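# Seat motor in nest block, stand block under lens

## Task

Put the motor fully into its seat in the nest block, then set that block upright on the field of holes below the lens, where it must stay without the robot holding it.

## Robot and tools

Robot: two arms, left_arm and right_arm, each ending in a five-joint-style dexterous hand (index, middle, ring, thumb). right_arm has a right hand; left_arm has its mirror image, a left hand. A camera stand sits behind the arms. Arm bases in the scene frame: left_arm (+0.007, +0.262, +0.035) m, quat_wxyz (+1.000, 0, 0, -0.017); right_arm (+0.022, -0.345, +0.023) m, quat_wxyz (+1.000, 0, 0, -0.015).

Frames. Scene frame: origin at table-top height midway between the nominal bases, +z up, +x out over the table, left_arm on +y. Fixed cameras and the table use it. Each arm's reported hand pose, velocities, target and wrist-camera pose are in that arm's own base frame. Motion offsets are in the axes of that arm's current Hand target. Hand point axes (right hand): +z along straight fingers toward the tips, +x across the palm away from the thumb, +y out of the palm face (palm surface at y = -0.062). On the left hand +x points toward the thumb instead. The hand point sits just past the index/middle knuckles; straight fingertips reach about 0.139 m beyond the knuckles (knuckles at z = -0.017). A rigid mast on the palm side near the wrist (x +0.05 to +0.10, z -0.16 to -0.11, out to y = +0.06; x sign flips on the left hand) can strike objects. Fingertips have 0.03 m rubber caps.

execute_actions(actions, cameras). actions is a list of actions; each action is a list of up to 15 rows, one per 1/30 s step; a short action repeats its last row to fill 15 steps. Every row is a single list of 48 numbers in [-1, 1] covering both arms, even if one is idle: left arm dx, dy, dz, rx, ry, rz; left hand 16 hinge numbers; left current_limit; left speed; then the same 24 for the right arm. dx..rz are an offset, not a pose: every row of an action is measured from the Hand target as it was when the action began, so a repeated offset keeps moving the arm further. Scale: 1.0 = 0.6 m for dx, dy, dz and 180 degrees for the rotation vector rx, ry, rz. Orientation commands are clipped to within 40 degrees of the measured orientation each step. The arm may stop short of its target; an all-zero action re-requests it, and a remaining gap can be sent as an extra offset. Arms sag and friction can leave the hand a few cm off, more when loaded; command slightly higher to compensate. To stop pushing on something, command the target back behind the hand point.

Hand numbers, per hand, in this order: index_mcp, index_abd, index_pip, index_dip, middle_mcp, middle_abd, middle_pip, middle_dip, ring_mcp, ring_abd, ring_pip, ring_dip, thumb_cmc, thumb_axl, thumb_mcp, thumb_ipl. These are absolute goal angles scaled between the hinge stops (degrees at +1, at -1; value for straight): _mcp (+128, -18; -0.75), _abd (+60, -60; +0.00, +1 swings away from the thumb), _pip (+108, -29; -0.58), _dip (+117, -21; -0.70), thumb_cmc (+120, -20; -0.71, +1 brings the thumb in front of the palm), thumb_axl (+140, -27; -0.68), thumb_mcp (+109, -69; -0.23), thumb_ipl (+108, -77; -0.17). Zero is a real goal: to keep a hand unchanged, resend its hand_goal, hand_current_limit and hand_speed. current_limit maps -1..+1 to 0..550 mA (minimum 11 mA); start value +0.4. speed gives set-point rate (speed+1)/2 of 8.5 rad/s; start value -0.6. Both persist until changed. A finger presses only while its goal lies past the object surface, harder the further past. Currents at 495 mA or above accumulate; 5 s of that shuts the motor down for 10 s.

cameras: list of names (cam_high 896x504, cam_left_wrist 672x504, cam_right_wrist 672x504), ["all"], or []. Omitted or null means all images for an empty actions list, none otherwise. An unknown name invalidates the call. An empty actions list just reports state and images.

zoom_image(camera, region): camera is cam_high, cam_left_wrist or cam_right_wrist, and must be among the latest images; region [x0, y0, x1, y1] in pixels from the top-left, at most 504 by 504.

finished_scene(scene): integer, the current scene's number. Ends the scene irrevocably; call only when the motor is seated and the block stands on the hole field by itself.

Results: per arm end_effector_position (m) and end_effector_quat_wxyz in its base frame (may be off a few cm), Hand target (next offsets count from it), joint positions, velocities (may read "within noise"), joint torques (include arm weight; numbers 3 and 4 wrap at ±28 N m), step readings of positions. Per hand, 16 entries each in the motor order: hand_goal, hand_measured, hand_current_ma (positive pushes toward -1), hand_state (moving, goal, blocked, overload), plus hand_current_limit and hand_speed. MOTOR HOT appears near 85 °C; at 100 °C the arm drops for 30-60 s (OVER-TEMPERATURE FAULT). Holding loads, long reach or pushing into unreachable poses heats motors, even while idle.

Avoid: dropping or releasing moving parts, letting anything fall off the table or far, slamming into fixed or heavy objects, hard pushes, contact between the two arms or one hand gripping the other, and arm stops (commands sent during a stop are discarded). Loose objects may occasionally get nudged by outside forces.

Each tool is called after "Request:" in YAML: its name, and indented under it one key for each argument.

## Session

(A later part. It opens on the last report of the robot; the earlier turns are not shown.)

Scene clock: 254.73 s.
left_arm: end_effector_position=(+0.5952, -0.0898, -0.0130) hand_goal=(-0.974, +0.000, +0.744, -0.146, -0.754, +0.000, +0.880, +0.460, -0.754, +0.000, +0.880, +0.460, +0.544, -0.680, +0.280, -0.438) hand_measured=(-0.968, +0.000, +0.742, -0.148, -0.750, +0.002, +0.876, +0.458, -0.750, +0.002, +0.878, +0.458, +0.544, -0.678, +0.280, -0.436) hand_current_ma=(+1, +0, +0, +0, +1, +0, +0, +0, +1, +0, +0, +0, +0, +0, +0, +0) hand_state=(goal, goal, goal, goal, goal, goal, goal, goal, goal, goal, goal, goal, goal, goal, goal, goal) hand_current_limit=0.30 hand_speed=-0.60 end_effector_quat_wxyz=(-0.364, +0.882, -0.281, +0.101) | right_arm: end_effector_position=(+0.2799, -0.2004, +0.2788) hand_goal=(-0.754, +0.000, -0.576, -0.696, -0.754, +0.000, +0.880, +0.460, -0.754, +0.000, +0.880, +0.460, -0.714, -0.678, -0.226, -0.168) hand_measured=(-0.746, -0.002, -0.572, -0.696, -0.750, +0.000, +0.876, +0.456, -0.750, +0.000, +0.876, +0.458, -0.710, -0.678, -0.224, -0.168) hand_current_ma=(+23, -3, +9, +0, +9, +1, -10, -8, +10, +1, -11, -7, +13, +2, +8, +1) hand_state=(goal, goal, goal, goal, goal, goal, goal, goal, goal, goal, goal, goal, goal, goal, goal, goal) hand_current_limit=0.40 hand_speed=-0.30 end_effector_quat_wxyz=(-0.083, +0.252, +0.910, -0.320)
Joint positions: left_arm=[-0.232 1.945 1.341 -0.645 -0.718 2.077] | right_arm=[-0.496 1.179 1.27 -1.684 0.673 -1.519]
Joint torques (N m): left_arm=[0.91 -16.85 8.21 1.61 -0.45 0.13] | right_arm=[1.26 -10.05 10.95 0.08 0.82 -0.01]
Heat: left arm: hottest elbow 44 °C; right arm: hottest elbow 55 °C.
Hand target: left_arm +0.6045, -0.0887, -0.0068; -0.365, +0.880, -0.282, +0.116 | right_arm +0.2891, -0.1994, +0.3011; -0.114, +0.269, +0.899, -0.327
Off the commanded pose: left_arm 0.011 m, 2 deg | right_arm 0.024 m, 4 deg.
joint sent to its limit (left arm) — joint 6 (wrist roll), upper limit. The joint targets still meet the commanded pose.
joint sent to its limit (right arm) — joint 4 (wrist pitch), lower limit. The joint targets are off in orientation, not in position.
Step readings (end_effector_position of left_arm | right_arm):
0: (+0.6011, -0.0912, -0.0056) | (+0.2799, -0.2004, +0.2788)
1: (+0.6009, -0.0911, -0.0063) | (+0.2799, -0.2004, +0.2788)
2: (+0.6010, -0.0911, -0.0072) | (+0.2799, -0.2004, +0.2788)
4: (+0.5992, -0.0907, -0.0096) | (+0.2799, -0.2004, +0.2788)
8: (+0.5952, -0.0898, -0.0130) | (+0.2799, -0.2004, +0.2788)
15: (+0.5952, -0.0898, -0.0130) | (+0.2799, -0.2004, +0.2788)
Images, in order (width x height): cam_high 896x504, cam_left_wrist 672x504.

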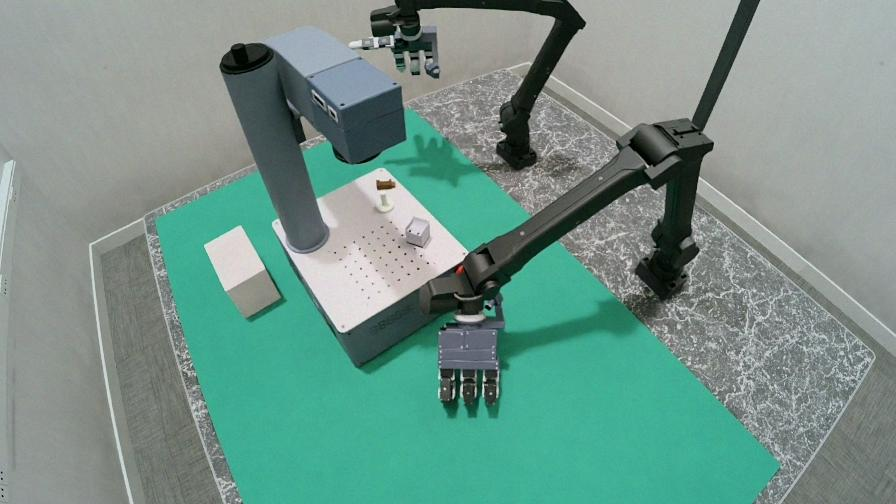

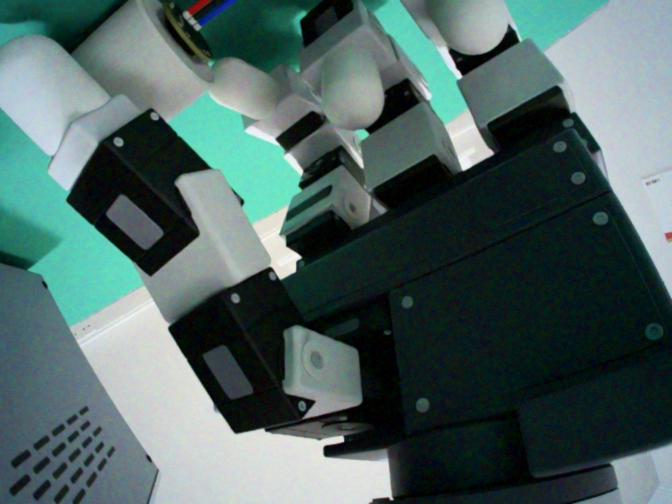

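Request:
execute_actions:
  actions:
    - [[-0.022,-0.0055,-0.0055,0,0,0,-0.973,0,0.745,-0.145,-0.754,0,0.88,0.46,-0.754,0,0.88,0.46,0.545,-0.68,0.281,-0.438,0.3,-0.6,0,0,0,0,0,0,-0.754,0,-0.576,-0.696,-0.754,0,0.88,0.46,-0.754,0,0.88,0.46,-0.714,-0.678,-0.226,-0.168,0.4,-0.3]]
  cameras: ["cam_high", "cam_left_wrist"]

Request:
zoom_image:
  camera: "cam_high"
  region: [425, 310, 525, 400]

Request:
zoom_image:
  camera: "cam_left_wrist"
  region: [0, 0, 300, 200]

Scene clock: 257.13 s.
left_arm: end_effector_position=(+0.5844, -0.0835, -0.0209) hand_goal=(-0.974, +0.000, +0.744, -0.146, -0.754, +0.000, +0.880, +0.460, -0.754, +0.000, +0.880, +0.460, +0.544, -0.680, +0.280, -0.438) hand_measured=(-0.968, +0.000, +0.746, -0.144, -0.750, -0.002, +0.882, +0.458, -0.750, +0.002, +0.878, +0.458, +0.544, -0.678, +0.280, -0.436) hand_current_ma=(+1, +0, +0, +0, +1, +0, +0, +0, +1, +0, +0, +0, +0, +0, +0, +0) hand_state=(goal, goal, goal, goal, goal, goal, goal, goal, goal, goal, goal, goal, goal, goal, goal, goal) hand_current_limit=0.30 hand_speed=-0.60 end_effector_quat_wxyz=(-0.364, +0.883, -0.280, +0.094) | right_arm: end_effector_position=(+0.2799, -0.2004, +0.2788) hand_goal=(-0.754, +0.000, -0.576, -0.696, -0.754, +0.000, +0.880, +0.460, -0.754, +0.000, +0.880, +0.460, -0.714, -0.678, -0.226, -0.168) hand_measured=(-0.746, -0.002, -0.572, -0.696, -0.750, +0.000, +0.876, +0.456, -0.750, +0.000, +0.876, +0.458, -0.710, -0.678, -0.224, -0.168) hand_current_ma=(+23, -3, +9, +0, +9, +1, -10, -8, +10, +1, -11, -7, +13, +2, +8, +1) hand_state=(goal, goal, goal, goal, goal, goal, goal, goal, goal, goal, goal, goal, goal, goal, goal, goal) hand_current_limit=0.40 hand_speed=-0.30 end_effector_quat_wxyz=(-0.083, +0.252, +0.910, -0.320)
Joint positions: left_arm=[-0.226 1.938 1.307 -0.633 -0.718 2.075] | right_arm=[-0.496 1.179 1.27 -1.684 0.673 -1.519]
Joint torques (N m): left_arm=[1.08 -18.37 7.76 1.32 -0.47 0.16] | right_arm=[1.26 -9.93 10.95 0.08 0.82 0]
Heat: left arm: hottest elbow 43 °C; right arm: hottest elbow 55 °C.
Hand target: left_arm +0.5937, -0.0811, -0.0021; -0.365, +0.880, -0.282, +0.116 | right_arm +0.2891, -0.1994, +0.3011; -0.114, +0.269, +0.899, -0.327
Off the commanded pose: left_arm 0.021 m, 3 deg | right_arm 0.024 m, 4 deg.
joint sent to its limit (left arm) — joint 6 (wrist roll), upper limit. The joint targets still meet the commanded pose.
joint sent to its limit (right arm) — joint 4 (wrist pitch), lower limit. The joint targets are off in orientation, not in position.
Step readings (end_effector_position of left_arm | right_arm):
0: (+0.5952, -0.0898, -0.0130) | (+0.2799, -0.2004, +0.2788)
1: (+0.5944, -0.0893, -0.0139) | (+0.2799, -0.2004, +0.2788)
2: (+0.5929, -0.0890, -0.0147) | (+0.2799, -0.2004, +0.2788)
4: (+0.5870, -0.0864, -0.0186) | (+0.2799, -0.2004, +0.2788)
8: (+0.5843, -0.0840, -0.0209) | (+0.2799, -0.2004, +0.2788)
15: (+0.5844, -0.0835, -0.0209) | (+0.2799, -0.2004, +0.2788)
Images, in order (width x height): cam_high 896x504, cam_left_wrist 672x504.

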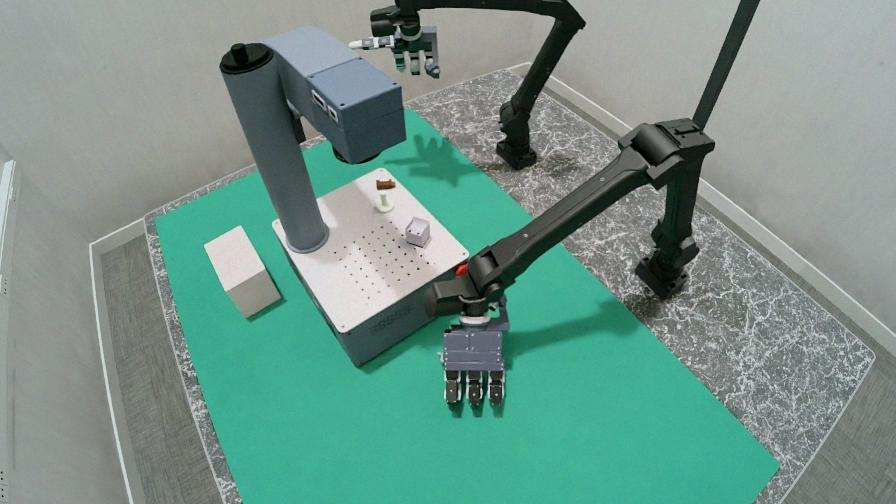

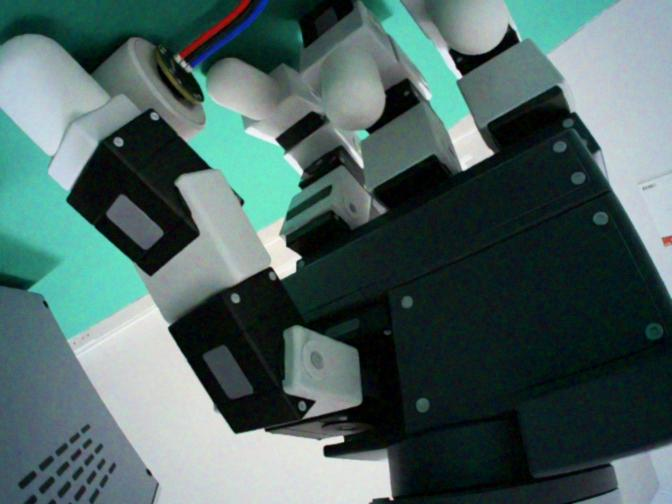

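Scaled by 5.040 from the camera's 896x504 image, which has a finer 1280x720 frame.

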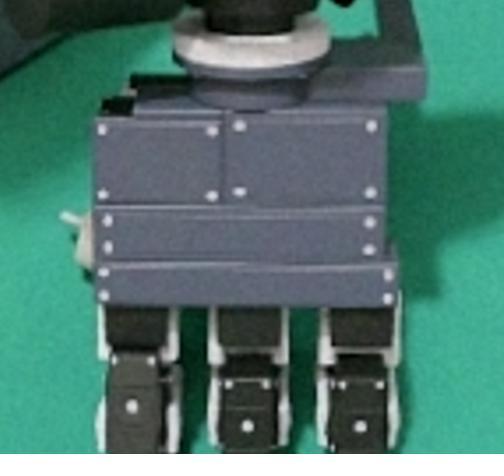

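Scaled by 1.680 from the camera's 672x504 image, which has a finer 960x720 frame.

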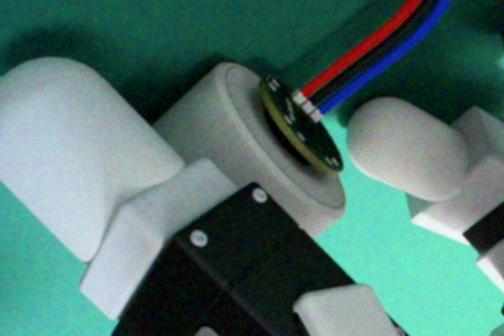

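Request:
execute_actions:
  actions:
    - [[0.006,-0.0083,-0.0083,0,0,0,-0.973,0,0.745,-0.145,-0.754,0,0.88,0.46,-0.754,0,0.88,0.46,0.545,-0.68,0.281,-0.438,0.3,-0.6,0,0,0,0,0,0,-0.754,0,-0.576,-0.696,-0.754,0,0.88,0.46,-0.754,0,0.88,0.46,-0.714,-0.678,-0.226,-0.168,0.4,-0.3]]
  cameras: ["cam_high", "cam_left_wrist"]

Request:
zoom_image:
  camera: "cam_high"
  region: [425, 310, 525, 400]

Request:
zoom_image:
  camera: "cam_left_wrist"
  region: [0, 0, 300, 200]

Scene clock: 259.80 s.
left_arm: end_effector_position=(+0.5844, -0.0835, -0.0209) hand_goal=(-0.974, +0.000, +0.744, -0.146, -0.754, +0.000, +0.880, +0.460, -0.754, +0.000, +0.880, +0.460, +0.544, -0.680, +0.280, -0.438) hand_measured=(-0.968, +0.000, +0.746, -0.144, -0.750, -0.002, +0.882, +0.458, -0.750, +0.002, +0.878, +0.458, +0.544, -0.678, +0.280, -0.436) hand_current_ma=(+1, +0, +0, +0, +1, +0, +0, +0, +1, +0, +0, +0, +0, +0, +0, +0) hand_state=(goal, goal, goal, goal, goal, goal, goal, goal, goal, goal, goal, goal, goal, goal, goal, goal) hand_current_limit=0.30 hand_speed=-0.60 end_effector_quat_wxyz=(-0.364, +0.883, -0.280, +0.094) | right_arm: end_effector_position=(+0.2799, -0.2004, +0.2788) hand_goal=(-0.754, +0.000, -0.576, -0.696, -0.754, +0.000, +0.880, +0.460, -0.754, +0.000, +0.880, +0.460, -0.714, -0.678, -0.226, -0.168) hand_measured=(-0.746, -0.002, -0.572, -0.696, -0.750, +0.000, +0.876, +0.456, -0.750, +0.000, +0.876, +0.458, -0.710, -0.678, -0.224, -0.168) hand_current_ma=(+23, -3, +9, +0, +9, +1, -10, -8, +10, +1, -11, -7, +13, +2, +8, +1) hand_state=(goal, goal, goal, goal, goal, goal, goal, goal, goal, goal, goal, goal, goal, goal, goal, goal) hand_current_limit=0.40 hand_speed=-0.30 end_effector_quat_wxyz=(-0.083, +0.252, +0.910, -0.320)
Joint positions: left_arm=[-0.226 1.938 1.307 -0.633 -0.718 2.075] | right_arm=[-0.496 1.179 1.27 -1.684 0.673 -1.519]
Joint torques (N m): left_arm=[1.03 -18.78 8.95 0.58 -0.48 0.15] | right_arm=[1.26 -9.99 10.95 0.06 0.82 -0.01]
Heat: left arm: hottest elbow 43 °C; right arm: hottest elbow 55 °C.
Hand target: left_arm +0.5966, -0.0832, +0.0049; -0.365, +0.880, -0.282, +0.116 | right_arm +0.2891, -0.1994, +0.3011; -0.114, +0.269, +0.899, -0.327
Off the commanded pose: left_arm 0.029 m, 3 deg | right_arm 0.024 m, 4 deg.
joint sent to its limit (left arm) — joint 6 (wrist roll), upper limit. The joint targets still meet the commanded pose.
joint sent to its limit (right arm) — joint 4 (wrist pitch), lower limit. The joint targets are off in orientation, not in position.
Step readings (end_effector_position of left_arm | right_arm):
0: (+0.5844, -0.0835, -0.0209) | (+0.2799, -0.2004, +0.2788)
1: (+0.5844, -0.0835, -0.0209) | (+0.2799, -0.2004, +0.2788)
2: (+0.5844, -0.0835, -0.0209) | (+0.2799, -0.2004, +0.2788)
4: (+0.5844, -0.0835, -0.0209) | (+0.2799, -0.2004, +0.2788)
8: (+0.5844, -0.0835, -0.0209) | (+0.2799, -0.2004, +0.2788)
15: (+0.5844, -0.0835, -0.0209) | (+0.2799, -0.2004, +0.2788)
Images, in order (width x height): cam_high 896x504, cam_left_wrist 672x504.

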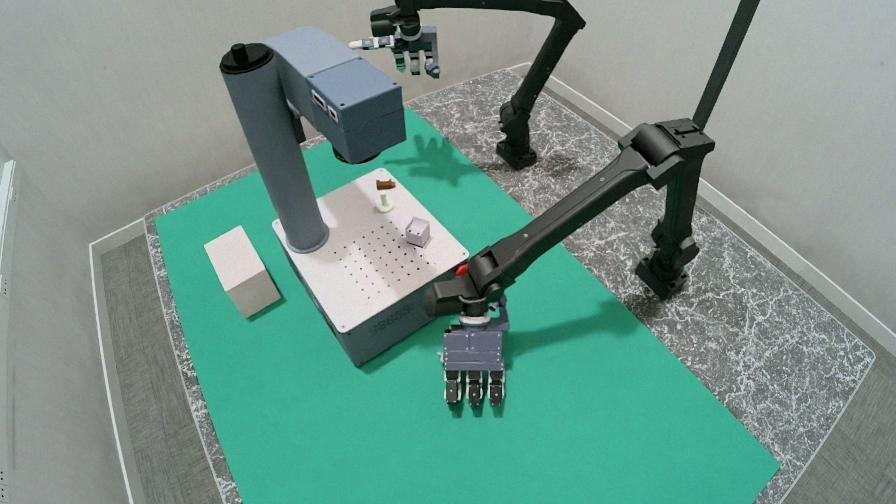

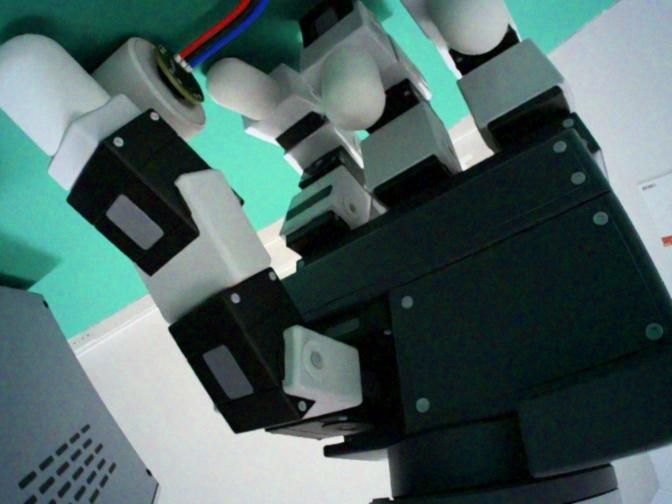

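Scaled by 5.040 from the camera's 896x504 image, which has a finer 1280x720 frame.

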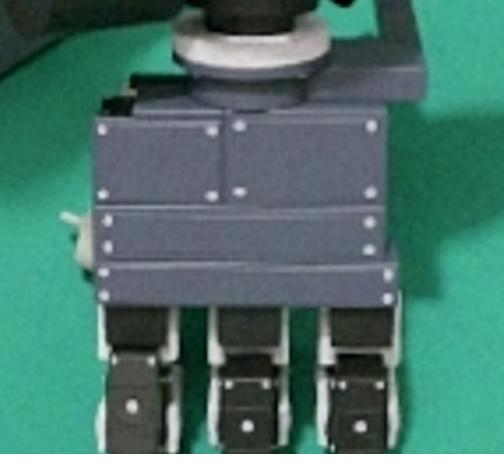

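Scaled by 1.680 from the camera's 672x504 image, which has a finer 960x720 frame.

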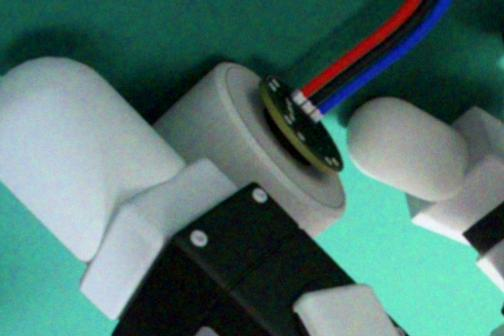

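Request:
execute_actions:
  actions:
    - [[0.004,-0.006,-0.006,0,0,0,-0.973,0,0.745,-0.145,-0.754,0,0.88,0.46,-0.754,0,0.88,0.46,0.545,-0.68,0.281,-0.438,0.3,-0.6,0,0,0,0,0,0,-0.754,0,-0.576,-0.696,-0.754,0,0.88,0.46,-0.754,0,0.88,0.46,-0.714,-0.678,-0.226,-0.168,0.4,-0.3]]
  cameras: ["cam_high"]

Request:
zoom_image:
  camera: "cam_high"
  region: [425, 310, 525, 400]

Scene clock: 261.63 s.
left_arm: end_effector_position=(+0.5821, -0.0830, -0.0211) hand_goal=(-0.974, +0.000, +0.744, -0.146, -0.754, +0.000, +0.880, +0.460, -0.754, +0.000, +0.880, +0.460, +0.544, -0.680, +0.280, -0.438) hand_measured=(-0.968, +0.000, +0.746, -0.144, -0.750, -0.002, +0.882, +0.458, -0.750, +0.002, +0.878, +0.458, +0.544, -0.678, +0.280, -0.436) hand_current_ma=(+1, +0, +0, +0, +1, +0, +0, +0, +1, +0, +0, +0, +0, +0, +0, +0) hand_state=(goal, goal, goal, goal, goal, goal, goal, goal, goal, goal, goal, goal, goal, goal, goal, goal) hand_current_limit=0.30 hand_speed=-0.60 end_effector_quat_wxyz=(-0.363, +0.883, -0.282, +0.090) | right_arm: end_effector_position=(+0.2799, -0.2004, +0.2788) hand_goal=(-0.754, +0.000, -0.576, -0.696, -0.754, +0.000, +0.880, +0.460, -0.754, +0.000, +0.880, +0.460, -0.714, -0.678, -0.226, -0.168) hand_measured=(-0.746, -0.002, -0.572, -0.696, -0.750, +0.000, +0.876, +0.456, -0.750, +0.000, +0.876, +0.458, -0.710, -0.678, -0.224, -0.168) hand_current_ma=(+23, -3, +9, +0, +9, +1, -10, -8, +10, +1, -11, -7, +13, +2, +8, +1) hand_state=(goal, goal, goal, goal, goal, goal, goal, goal, goal, goal, goal, goal, goal, goal, goal, goal) hand_current_limit=0.40 hand_speed=-0.30 end_effector_quat_wxyz=(-0.083, +0.252, +0.910, -0.320)
Joint positions: left_arm=[-0.226 1.937 1.307 -0.642 -0.718 2.075] | right_arm=[-0.496 1.179 1.27 -1.684 0.673 -1.519]
Joint torques (N m): left_arm=[0.85 -18.96 9.74 0.43 -0.48 0.15] | right_arm=[1.2 -9.93 10.95 0.05 0.82 -0.01]
Heat: left arm: hottest elbow 43 °C; right arm: hottest elbow 55 °C.
Hand target: left_arm +0.5986, -0.0846, +0.0100; -0.365, +0.880, -0.282, +0.116 | right_arm +0.2891, -0.1994, +0.3011; -0.114, +0.269, +0.899, -0.327
Off the commanded pose: left_arm 0.035 m, 3 deg | right_arm 0.024 m, 4 deg.
joint sent to its limit (left arm) — joint 6 (wrist roll), upper limit. The joint targets still meet the commanded pose.
joint sent to its limit (right arm) — joint 4 (wrist pitch), lower limit. The joint targets are off in orientation, not in position.
Step readings (end_effector_position of left_arm | right_arm):
0: (+0.5844, -0.0835, -0.0209) | (+0.2799, -0.2004, +0.2788)
1: (+0.5841, -0.0835, -0.0210) | (+0.2799, -0.2004, +0.2788)
2: (+0.5834, -0.0833, -0.0212) | (+0.2799, -0.2004, +0.2788)
4: (+0.5826, -0.0831, -0.0211) | (+0.2799, -0.2004, +0.2788)
8: (+0.5822, -0.0830, -0.0210) | (+0.2799, -0.2004, +0.2788)
15: (+0.5821, -0.0830, -0.0211) | (+0.2799, -0.2004, +0.2788)
Images, in order (width x height): cam_high 896x504.

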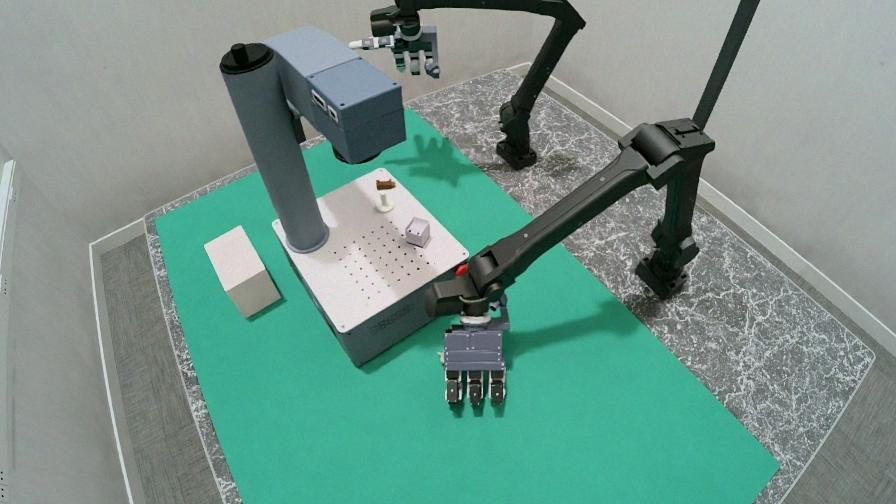

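Scaled by 5.040 from the camera's 896x504 image, which has a finer 1280x720 frame.

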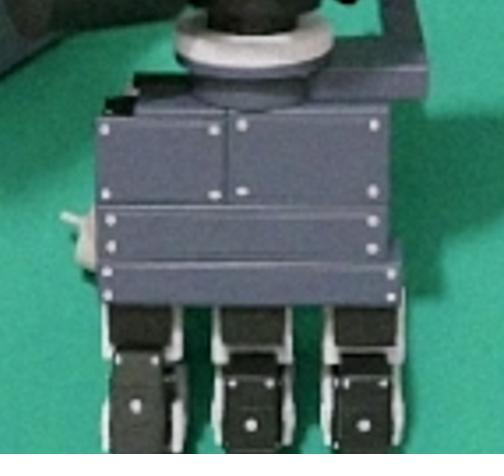

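Request:
execute_actions:
  actions:
    - [[0.006,-0.008,-0.008,0,0,0,-0.973,0,0.745,-0.145,-0.754,0,0.88,0.46,-0.754,0,0.88,0.46,0.545,-0.68,0.281,-0.438,0.3,-0.6,0,0,0,0,0,0,-0.754,0,-0.576,-0.696,-0.754,0,0.88,0.46,-0.754,0,0.88,0.46,-0.714,-0.678,-0.226,-0.168,0.4,-0.3]]
  cameras: ["cam_high", "cam_left_wrist"]

Request:
zoom_image:
  camera: "cam_high"
  region: [425, 310, 525, 400]

Scene clock: 263.40 s.
left_arm: end_effector_position=(+0.5779, -0.0821, -0.0204) hand_goal=(-0.974, +0.000, +0.744, -0.146, -0.754, +0.000, +0.880, +0.460, -0.754, +0.000, +0.880, +0.460, +0.544, -0.680, +0.280, -0.438) hand_measured=(-0.968, +0.000, +0.746, -0.144, -0.750, -0.002, +0.880, +0.458, -0.750, +0.002, +0.878, +0.458, +0.544, -0.678, +0.280, -0.436) hand_current_ma=(+1, +0, +0, +0, +1, +0, +0, +0, +1, +0, +0, +0, +0, +0, +0, +0) hand_state=(goal, goal, goal, goal, goal, goal, goal, goal, goal, goal, goal, goal, goal, goal, goal, goal) hand_current_limit=0.30 hand_speed=-0.60 end_effector_quat_wxyz=(-0.363, +0.883, -0.285, +0.082) | right_arm: end_effector_position=(+0.2799, -0.2004, +0.2788) hand_goal=(-0.754, +0.000, -0.576, -0.696, -0.754, +0.000, +0.880, +0.460, -0.754, +0.000, +0.880, +0.460, -0.714, -0.678, -0.226, -0.168) hand_measured=(-0.746, -0.002, -0.572, -0.696, -0.750, +0.000, +0.876, +0.456, -0.750, +0.000, +0.876, +0.458, -0.710, -0.678, -0.224, -0.168) hand_current_ma=(+23, -3, +9, +0, +9, +1, -10, -8, +10, +1, -11, -7, +13, +2, +8, +1) hand_state=(goal, goal, goal, goal, goal, goal, goal, goal, goal, goal, goal, goal, goal, goal, goal, goal) hand_current_limit=0.40 hand_speed=-0.30 end_effector_quat_wxyz=(-0.083, +0.252, +0.910, -0.320)
Joint positions: left_arm=[-0.226 1.935 1.308 -0.662 -0.718 2.075] | right_arm=[-0.496 1.179 1.27 -1.684 0.673 -1.519]
Joint torques (N m): left_arm=[0.62 -18.96 10.85 0.44 -0.49 0.16] | right_arm=[1.26 -9.93 10.95 0.08 0.81 -0.01]
Heat: left arm: hottest elbow 44 °C; right arm: hottest elbow 55 °C.
Hand target: left_arm +0.6016, -0.0867, +0.0167; -0.365, +0.880, -0.282, +0.116 | right_arm +0.2891, -0.1994, +0.3011; -0.114, +0.269, +0.899, -0.327
Off the commanded pose: left_arm 0.044 m, 4 deg | right_arm 0.024 m, 4 deg.
joint sent to its limit (left arm) — joint 6 (wrist roll), upper limit. The joint targets still meet the commanded pose.
joint sent to its limit (right arm) — joint 4 (wrist pitch), lower limit. The joint targets are off in orientation, not in position.
Step readings (end_effector_position of left_arm | right_arm):
0: (+0.5821, -0.0830, -0.0211) | (+0.2799, -0.2004, +0.2788)
1: (+0.5817, -0.0829, -0.0210) | (+0.2799, -0.2004, +0.2788)
2: (+0.5805, -0.0827, -0.0210) | (+0.2799, -0.2004, +0.2788)
4: (+0.5790, -0.0823, -0.0207) | (+0.2799, -0.2004, +0.2788)
8: (+0.5780, -0.0821, -0.0203) | (+0.2799, -0.2004, +0.2788)
15: (+0.5779, -0.0821, -0.0204) | (+0.2799, -0.2004, +0.2788)
Images, in order (width x height): cam_high 896x504, cam_left_wrist 672x504.

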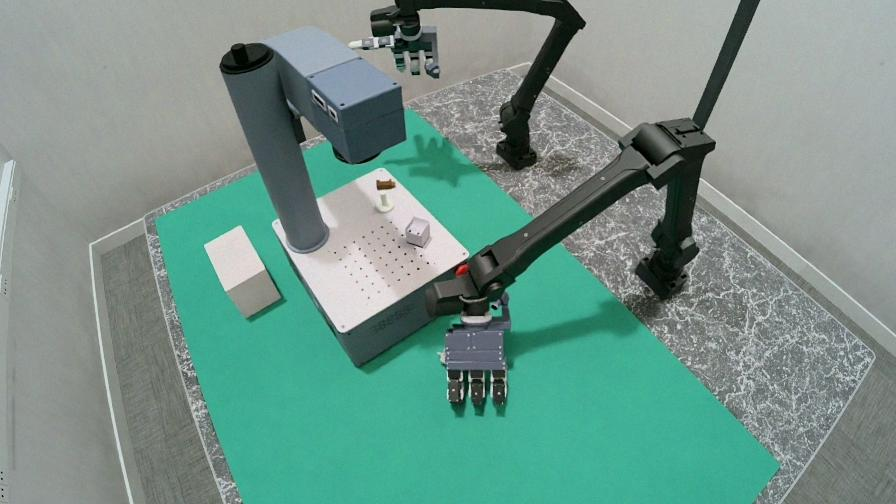

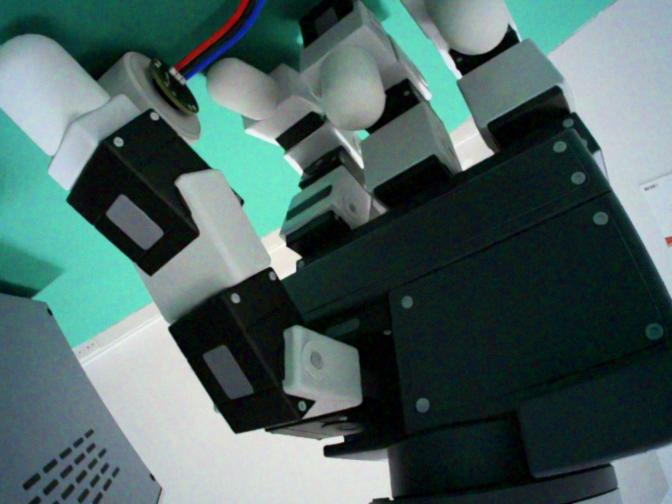

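Scaled by 5.040 from the camera's 896x504 image, which has a finer 1280x720 frame.

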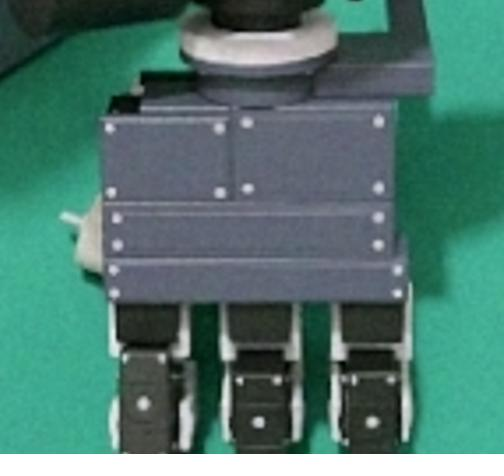

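Request:
execute_actions:
  actions:
    - [[0.014,-0.008,-0.008,0,0,0,-0.973,0,0.745,-0.145,-0.754,0,0.88,0.46,-0.754,0,0.88,0.46,0.545,-0.68,0.281,-0.438,0.3,-0.6,0,0,0,0,0,0,-0.754,0,-0.576,-0.696,-0.754,0,0.88,0.46,-0.754,0,0.88,0.46,-0.714,-0.678,-0.226,-0.168,0.4,-0.3]]
  cameras: ["cam_high", "cam_left_wrist"]

Request:
zoom_image:
  camera: "cam_high"
  region: [425, 310, 525, 400]

Scene clock: 265.87 s.
left_arm: end_effector_position=(+0.5870, -0.0842, -0.0092) hand_goal=(-0.974, +0.000, +0.744, -0.146, -0.754, +0.000, +0.880, +0.460, -0.754, +0.000, +0.880, +0.460, +0.544, -0.680, +0.280, -0.438) hand_measured=(-0.968, +0.000, +0.746, -0.144, -0.750, -0.002, +0.880, +0.458, -0.750, +0.002, +0.878, +0.458, +0.544, -0.678, +0.280, -0.436) hand_current_ma=(+1, +0, +0, +0, +1, +0, +0, +0, +1, +0, +0, +0, +0, +0, +0, +0) hand_state=(goal, goal, goal, goal, goal, goal, goal, goal, goal, goal, goal, goal, goal, goal, goal, goal) hand_current_limit=0.30 hand_speed=-0.60 end_effector_quat_wxyz=(-0.363, +0.883, -0.284, +0.086) | right_arm: end_effector_position=(+0.2799, -0.2004, +0.2788) hand_goal=(-0.754, +0.000, -0.576, -0.696, -0.754, +0.000, +0.880, +0.460, -0.754, +0.000, +0.880, +0.460, -0.714, -0.678, -0.226, -0.168) hand_measured=(-0.746, -0.002, -0.572, -0.696, -0.750, +0.000, +0.876, +0.456, -0.750, +0.000, +0.876, +0.458, -0.710, -0.678, -0.224, -0.168) hand_current_ma=(+23, -3, +9, +0, +9, +1, -10, -8, +10, +1, -11, -7, +13, +2, +8, +1) hand_state=(goal, goal, goal, goal, goal, goal, goal, goal, goal, goal, goal, goal, goal, goal, goal, goal) hand_current_limit=0.40 hand_speed=-0.30 end_effector_quat_wxyz=(-0.083, +0.252, +0.910, -0.320)
Joint positions: left_arm=[-0.226 1.934 1.341 -0.688 -0.718 2.076] | right_arm=[-0.496 1.179 1.27 -1.684 0.673 -1.519]
Joint torques (N m): left_arm=[0.38 -18.67 11 0.43 -0.47 0.16] | right_arm=[1.26 -9.93 10.95 0.08 0.82 0]
Heat: left arm: hottest elbow 44 °C; right arm: hottest elbow 55 °C.
Hand target: left_arm +0.6085, -0.0916, +0.0237; -0.365, +0.880, -0.282, +0.116 | right_arm +0.2891, -0.1994, +0.3011; -0.114, +0.269, +0.899, -0.327
Off the commanded pose: left_arm 0.040 m, 4 deg | right_arm 0.024 m, 4 deg.
joint sent to its limit (left arm) — joint 6 (wrist roll), upper limit. The joint targets still meet the commanded pose.
joint sent to its limit (right arm) — joint 4 (wrist pitch), lower limit. The joint targets are off in orientation, not in position.
Step readings (end_effector_position of left_arm | right_arm):
0: (+0.5779, -0.0821, -0.0204) | (+0.2799, -0.2004, +0.2788)
1: (+0.5779, -0.0821, -0.0197) | (+0.2799, -0.2004, +0.2788)
2: (+0.5778, -0.0820, -0.0186) | (+0.2799, -0.2004, +0.2788)
4: (+0.5799, -0.0825, -0.0155) | (+0.2799, -0.2004, +0.2788)
8: (+0.5865, -0.0840, -0.0100) | (+0.2799, -0.2004, +0.2788)
15: (+0.5871, -0.0842, -0.0092) | (+0.2799, -0.2004, +0.2788)
Images, in order (width x height): cam_high 896x504, cam_left_wrist 672x504.

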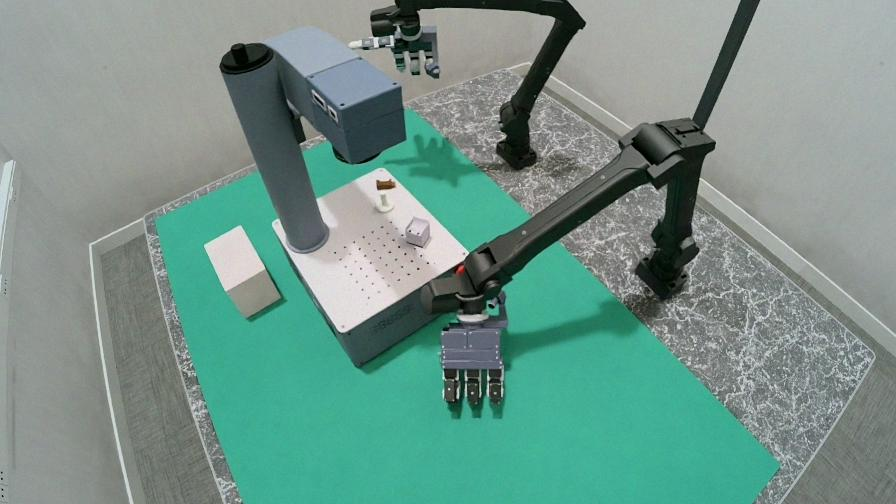

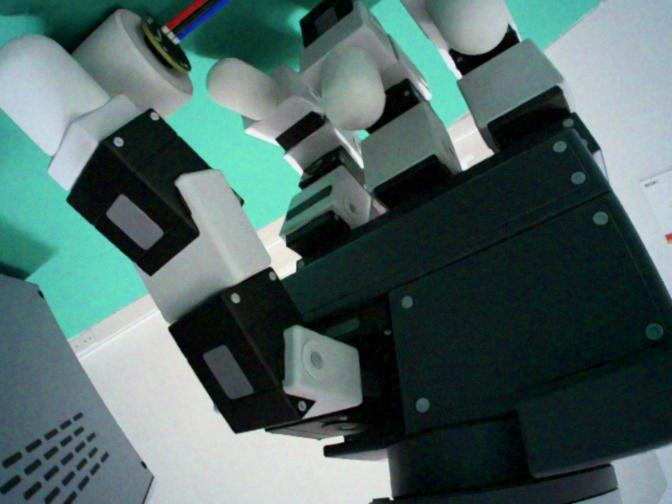

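Scaled by 5.040 from the camera's 896x504 image, which has a finer 1280x720 frame.

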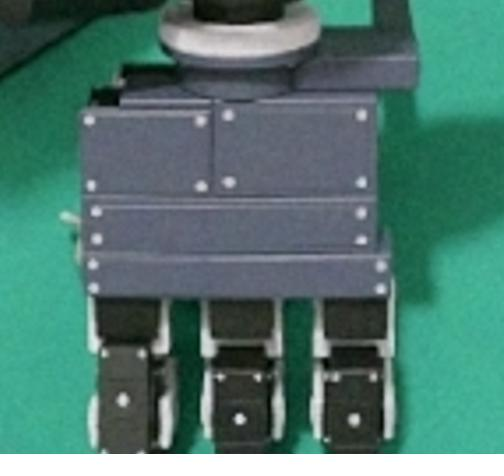

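Request:
execute_actions:
  actions:
    - [[0,0,0,0,0,0,-0.82,0,0.745,-0.145,-0.754,0,0.88,0.46,-0.754,0,0.88,0.46,0.545,-0.68,0.281,-0.2,0.3,-0.7,0,0,0,0,0,0,-0.754,0,-0.576,-0.696,-0.754,0,0.88,0.46,-0.754,0,0.88,0.46,-0.714,-0.678,-0.226,-0.168,0.4,-0.3]]
  cameras: ["cam_high", "cam_left_wrist"]

Request:
zoom_image:
  camera: "cam_left_wrist"
  region: [0, 0, 300, 200]

Scene clock: 268.20 s.
left_arm: end_effector_position=(+0.5870, -0.0844, -0.0092) hand_goal=(-0.820, +0.000, +0.744, -0.146, -0.754, +0.000, +0.880, +0.460, -0.754, +0.000, +0.880, +0.460, +0.544, -0.680, +0.280, -0.200) hand_measured=(-0.818, +0.000, +0.744, -0.144, -0.750, -0.002, +0.880, +0.458, -0.750, +0.002, +0.878, +0.458, +0.544, -0.678, +0.276, -0.208) hand_current_ma=(+0, +0, +0, +0, +1, +0, +0, +0, +1, +0, +0, +0, +0, +0, -1, -2) hand_state=(goal, goal, goal, goal, goal, goal, goal, goal, goal, goal, goal, goal, goal, goal, goal, goal) hand_current_limit=0.30 hand_speed=-0.70 end_effector_quat_wxyz=(-0.363, +0.883, -0.284, +0.086) | right_arm: end_effector_position=(+0.2799, -0.2004, +0.2788) hand_goal=(-0.754, +0.000, -0.576, -0.696, -0.754, +0.000, +0.880, +0.460, -0.754, +0.000, +0.880, +0.460, -0.714, -0.678, -0.226, -0.168) hand_measured=(-0.746, -0.002, -0.572, -0.696, -0.750, +0.000, +0.876, +0.456, -0.750, +0.000, +0.876, +0.458, -0.710, -0.678, -0.224, -0.168) hand_current_ma=(+23, -3, +9, +0, +9, +1, -10, -8, +10, +1, -11, -7, +13, +2, +8, +1) hand_state=(goal, goal, goal, goal, goal, goal, goal, goal, goal, goal, goal, goal, goal, goal, goal, goal) hand_current_limit=0.40 hand_speed=-0.30 end_effector_quat_wxyz=(-0.083, +0.252, +0.910, -0.320)
Joint positions: left_arm=[-0.226 1.934 1.341 -0.688 -0.718 2.076] | right_arm=[-0.496 1.179 1.27 -1.684 0.673 -1.519]
Joint torques (N m): left_arm=[0.38 -18.73 10.93 0.46 -0.49 0.15] | right_arm=[1.2 -9.99 10.93 0.06 0.82 -0.01]
Heat: left arm: hottest elbow 44 °C; right arm: hottest elbow 55 °C.
Hand target: left_arm +0.6085, -0.0916, +0.0237; -0.365, +0.880, -0.282, +0.116 | right_arm +0.2891, -0.1994, +0.3011; -0.114, +0.269, +0.899, -0.327
Off the commanded pose: left_arm 0.040 m, 4 deg | right_arm 0.024 m, 4 deg.
joint sent to its limit (left arm) — joint 6 (wrist roll), upper limit. The joint targets still meet the commanded pose.
joint sent to its limit (right arm) — joint 4 (wrist pitch), lower limit. The joint targets are off in orientation, not in position.
Step readings (end_effector_position of left_arm | right_arm):
0: (+0.5870, -0.0842, -0.0092) | (+0.2799, -0.2004, +0.2788)
1: (+0.5870, -0.0842, -0.0092) | (+0.2799, -0.2004, +0.2788)
2: (+0.5870, -0.0842, -0.0092) | (+0.2799, -0.2004, +0.2788)
4: (+0.5870, -0.0842, -0.0092) | (+0.2799, -0.2004, +0.2788)
8: (+0.5870, -0.0842, -0.0092) | (+0.2799, -0.2004, +0.2788)
15: (+0.5870, -0.0844, -0.0092) | (+0.2799, -0.2004, +0.2788)
Images, in order (width x height): cam_high 896x504, cam_left_wrist 672x504.

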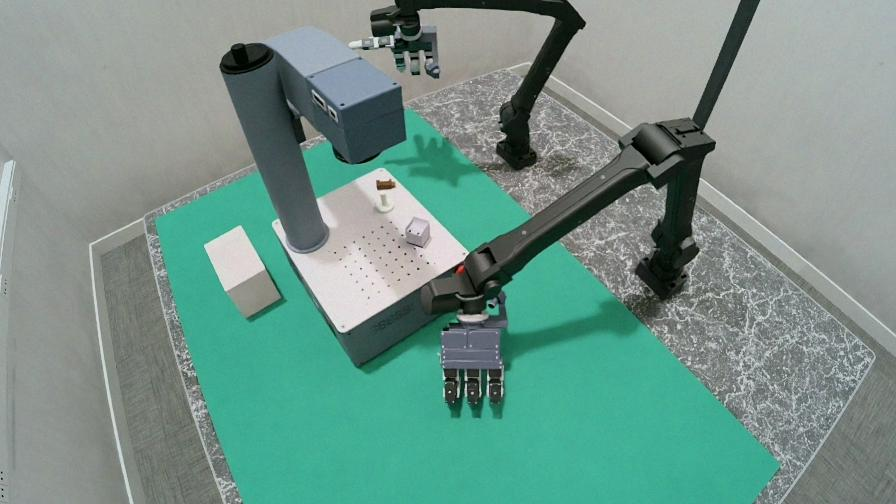

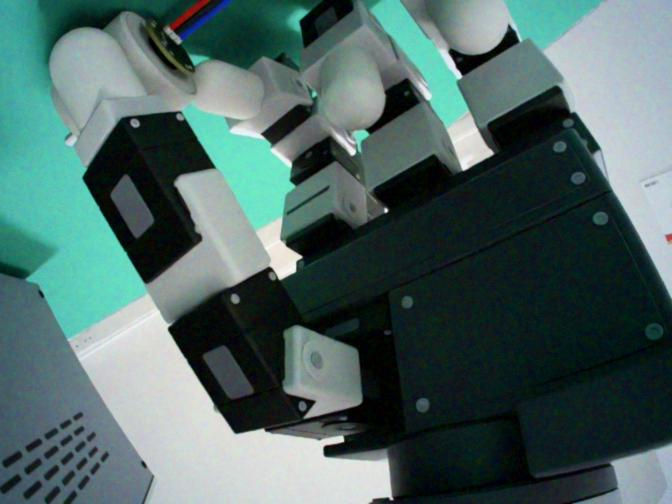

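Scaled by 1.680 from the camera's 672x504 image, which has a finer 960x720 frame.

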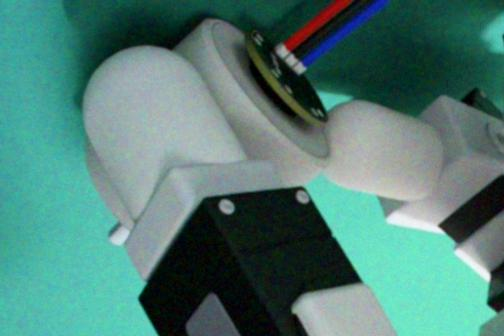

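Request:
execute_actions:
  actions:
    - [[0.0133,0.003,0.003,0,0,0,-0.973,0,0.745,-0.145,-0.754,0,0.88,0.46,-0.754,0,0.88,0.46,0.545,-0.68,0.281,-0.438,0.3,-0.6,0,0,0,0,0,0,-0.754,0,-0.576,-0.696,-0.754,0,0.88,0.46,-0.754,0,0.88,0.46,-0.714,-0.678,-0.226,-0.168,0.4,-0.3]]
  cameras: ["cam_high", "cam_left_wrist"]

Request:
zoom_image:
  camera: "cam_high"
  region: [425, 310, 525, 400]

Request:
zoom_image:
  camera: "cam_left_wrist"
  region: [0, 0, 300, 200]

Scene clock: 274.33 s.
left_arm: end_effector_position=(+0.5957, -0.0881, -0.0012) hand_goal=(-0.974, +0.000, +0.744, -0.146, -0.754, +0.000, +0.880, +0.460, -0.754, +0.000, +0.880, +0.460, +0.544, -0.680, +0.280, -0.438) hand_measured=(-0.958, +0.000, +0.744, -0.144, -0.750, -0.002, +0.880, +0.458, -0.750, +0.002, +0.878, +0.458, +0.544, -0.678, +0.278, -0.434) hand_current_ma=(+6, +0, +0, +0, +1, +0, +0, +0, +1, +0, +0, +0, +0, +0, +0, +0) hand_state=(goal, goal, goal, goal, goal, goal, goal, goal, goal, goal, goal, goal, goal, goal, goal, goal) hand_current_limit=0.30 hand_speed=-0.60 end_effector_quat_wxyz=(-0.364, +0.883, -0.282, +0.094) | right_arm: end_effector_position=(+0.2799, -0.2004, +0.2788) hand_goal=(-0.754, +0.000, -0.576, -0.696, -0.754, +0.000, +0.880, +0.460, -0.754, +0.000, +0.880, +0.460, -0.714, -0.678, -0.226, -0.168) hand_measured=(-0.746, -0.002, -0.572, -0.696, -0.750, +0.000, +0.876, +0.456, -0.750, +0.000, +0.876, +0.458, -0.710, -0.678, -0.224, -0.168) hand_current_ma=(+23, -3, +9, +0, +9, +1, -10, -8, +10, +1, -11, -7, +13, +2, +8, +1) hand_state=(goal, goal, goal, goal, goal, goal, goal, goal, goal, goal, goal, goal, goal, goal, goal, goal) hand_current_limit=0.40 hand_speed=-0.30 end_effector_quat_wxyz=(-0.083, +0.252, +0.910, -0.320)
Joint positions: left_arm=[-0.229 1.934 1.363 -0.692 -0.718 2.077] | right_arm=[-0.496 1.179 1.27 -1.684 0.673 -1.519]
Joint torques (N m): left_arm=[0.32 -17.26 11.26 0.47 -0.49 0.15] | right_arm=[1.2 -9.93 10.96 0.09 0.82 -0.01]
Heat: left arm: hottest elbow 45 °C; right arm: hottest elbow 56 °C.
Hand target: left_arm +0.6149, -0.0963, +0.0210; -0.365, +0.880, -0.282, +0.116 | right_arm +0.2891, -0.1994, +0.3011; -0.114, +0.269, +0.899, -0.327
Off the commanded pose: left_arm 0.031 m, 3 deg | right_arm 0.024 m, 4 deg.
joint sent to its limit (left arm) — joint 6 (wrist roll), upper limit. The joint targets still meet the commanded pose.
joint sent to its limit (right arm) — joint 4 (wrist pitch), lower limit. The joint targets are off in orientation, not in position.
Step readings (end_effector_position of left_arm | right_arm):
0: (+0.5870, -0.0844, -0.0092) | (+0.2799, -0.2004, +0.2788)
1: (+0.5873, -0.0845, -0.0088) | (+0.2799, -0.2004, +0.2788)
2: (+0.5877, -0.0853, -0.0081) | (+0.2799, -0.2004, +0.2788)
4: (+0.5899, -0.0865, -0.0061) | (+0.2799, -0.2004, +0.2788)
8: (+0.5950, -0.0879, -0.0017) | (+0.2799, -0.2004, +0.2788)
15: (+0.5957, -0.0881, -0.0012) | (+0.2799, -0.2004, +0.2788)
Images, in order (width x height): cam_high 896x504, cam_left_wrist 672x504.

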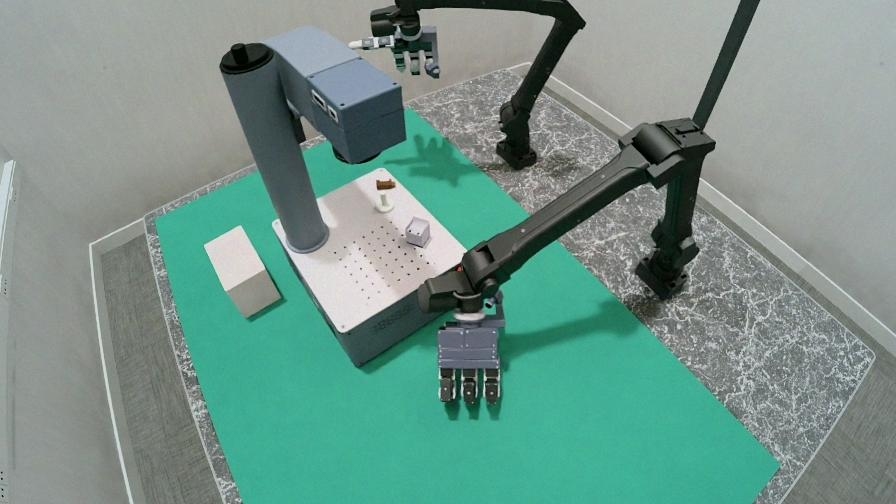

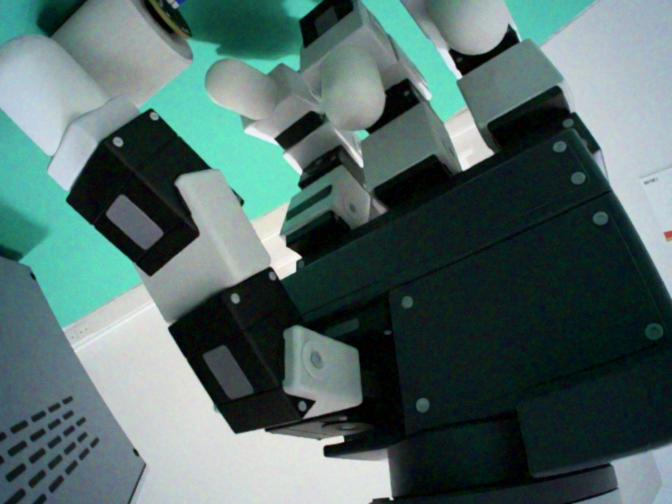

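Scaled by 5.040 from the camera's 896x504 image, which has a finer 1280x720 frame.

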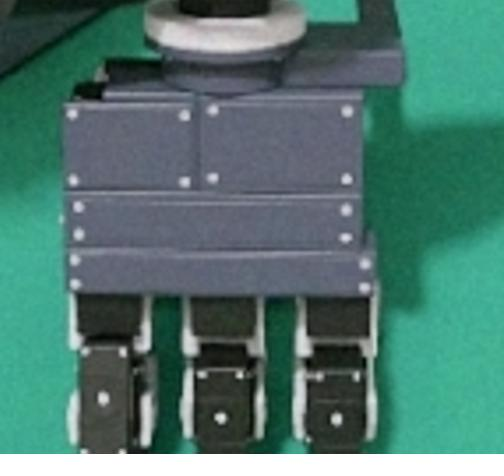

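Scaled by 1.680 from the camera's 672x504 image, which has a finer 960x720 frame.

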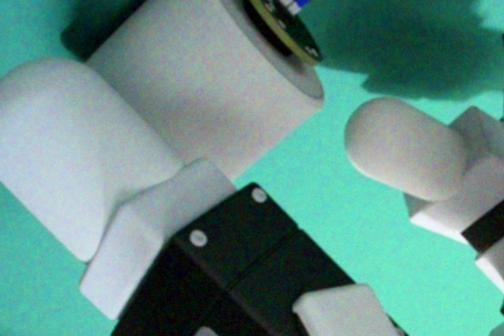

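Request:
execute_actions:
  actions:
    - [[0,0.0165,0.0165,0,0,0,-0.973,0,0.745,-0.145,-0.754,0,0.88,0.46,-0.754,0,0.88,0.46,0.545,-0.68,0.281,-0.438,0.3,-0.6,0,0,0,0,0,0,-0.754,0,-0.576,-0.696,-0.754,0,0.88,0.46,-0.754,0,0.88,0.46,-0.714,-0.678,-0.226,-0.168,0.4,-0.3]]
  cameras: ["cam_high", "cam_left_wrist"]

Request:
zoom_image:
  camera: "cam_high"
  region: [425, 310, 525, 400]

Request:
zoom_image:
  camera: "cam_left_wrist"
  region: [0, 0, 300, 200]

Scene clock: 277.07 s.
left_arm: end_effector_position=(+0.5963, -0.0882, -0.0010) hand_goal=(-0.974, +0.000, +0.744, -0.146, -0.754, +0.000, +0.880, +0.460, -0.754, +0.000, +0.880, +0.460, +0.544, -0.680, +0.280, -0.438) hand_measured=(-0.958, +0.000, +0.744, -0.144, -0.750, -0.002, +0.880, +0.458, -0.750, +0.002, +0.878, +0.458, +0.544, -0.678, +0.278, -0.434) hand_current_ma=(+6, +0, +0, +0, +1, +0, +0, +0, +1, +0, +0, +0, +0, +0, +0, +0) hand_state=(goal, goal, goal, goal, goal, goal, goal, goal, goal, goal, goal, goal, goal, goal, goal, goal) hand_current_limit=0.30 hand_speed=-0.60 end_effector_quat_wxyz=(-0.364, +0.883, -0.282, +0.096) | right_arm: end_effector_position=(+0.2799, -0.2004, +0.2788) hand_goal=(-0.754, +0.000, -0.576, -0.696, -0.754, +0.000, +0.880, +0.460, -0.754, +0.000, +0.880, +0.460, -0.714, -0.678, -0.226, -0.168) hand_measured=(-0.746, -0.002, -0.572, -0.696, -0.750, +0.000, +0.876, +0.456, -0.750, +0.000, +0.876, +0.458, -0.710, -0.678, -0.224, -0.168) hand_current_ma=(+23, -3, +9, +0, +9, +1, -10, -8, +10, +1, -11, -7, +13, +2, +8, +1) hand_state=(goal, goal, goal, goal, goal, goal, goal, goal, goal, goal, goal, goal, goal, goal, goal, goal) hand_current_limit=0.40 hand_speed=-0.30 end_effector_quat_wxyz=(-0.083, +0.252, +0.910, -0.320)
Joint positions: left_arm=[-0.229 1.934 1.363 -0.689 -0.718 2.077] | right_arm=[-0.496 1.179 1.27 -1.684 0.673 -1.519]
Joint torques (N m): left_arm=[0.15 -15.85 10.39 1.5 -0.48 0.15] | right_arm=[1.2 -9.99 10.95 0.09 0.82 -0.01]
Heat: left arm: hottest elbow 45 °C; right arm: hottest elbow 56 °C.
Hand target: left_arm +0.6148, -0.0962, +0.0070; -0.365, +0.880, -0.282, +0.116 | right_arm +0.2891, -0.1994, +0.3011; -0.114, +0.269, +0.899, -0.327
Off the commanded pose: left_arm 0.022 m, 2 deg | right_arm 0.024 m, 4 deg.
joint sent to its limit (left arm) — joint 6 (wrist roll), upper limit. The joint targets still meet the commanded pose.
joint sent to its limit (right arm) — joint 4 (wrist pitch), lower limit. The joint targets are off in orientation, not in position.
Step readings (end_effector_position of left_arm | right_arm):
0: (+0.5957, -0.0881, -0.0012) | (+0.2799, -0.2004, +0.2788)
1: (+0.5957, -0.0881, -0.0012) | (+0.2799, -0.2004, +0.2788)
2: (+0.5959, -0.0881, -0.0011) | (+0.2799, -0.2004, +0.2788)
4: (+0.5962, -0.0882, -0.0010) | (+0.2799, -0.2004, +0.2788)
8: (+0.5963, -0.0882, -0.0010) | (+0.2799, -0.2004, +0.2788)
15: (+0.5963, -0.0882, -0.0010) | (+0.2799, -0.2004, +0.2788)
Images, in order (width x height): cam_high 896x504, cam_left_wrist 672x504.

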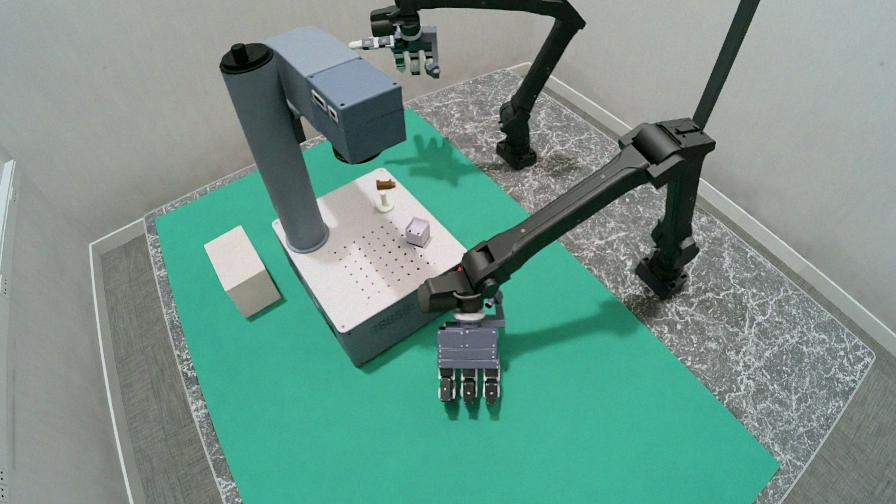

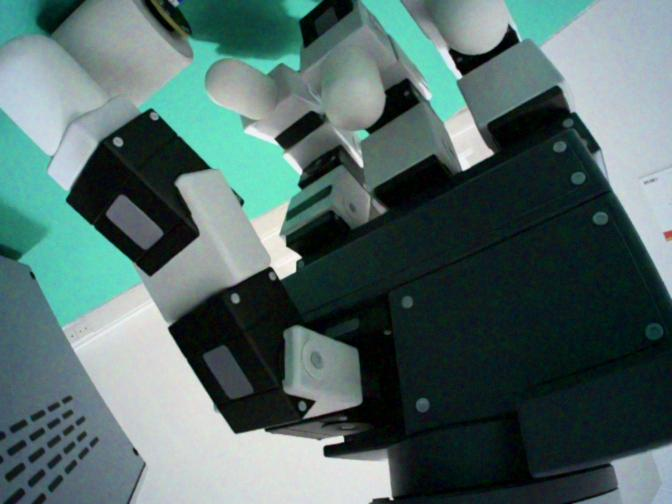

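Scaled by 5.040 from the camera's 896x504 image, which has a finer 1280x720 frame.

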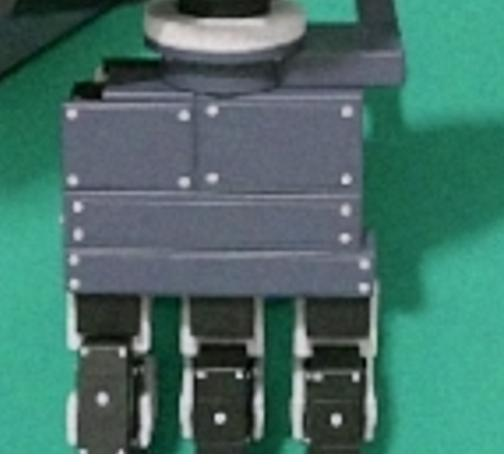

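Scaled by 1.680 from the camera's 672x504 image, which has a finer 960x720 frame.

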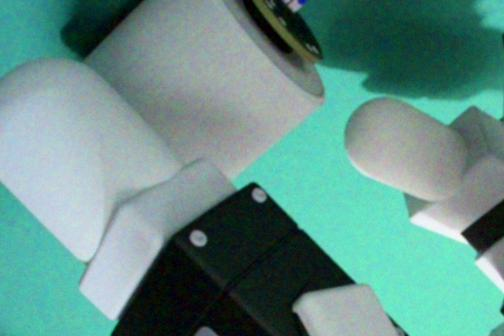

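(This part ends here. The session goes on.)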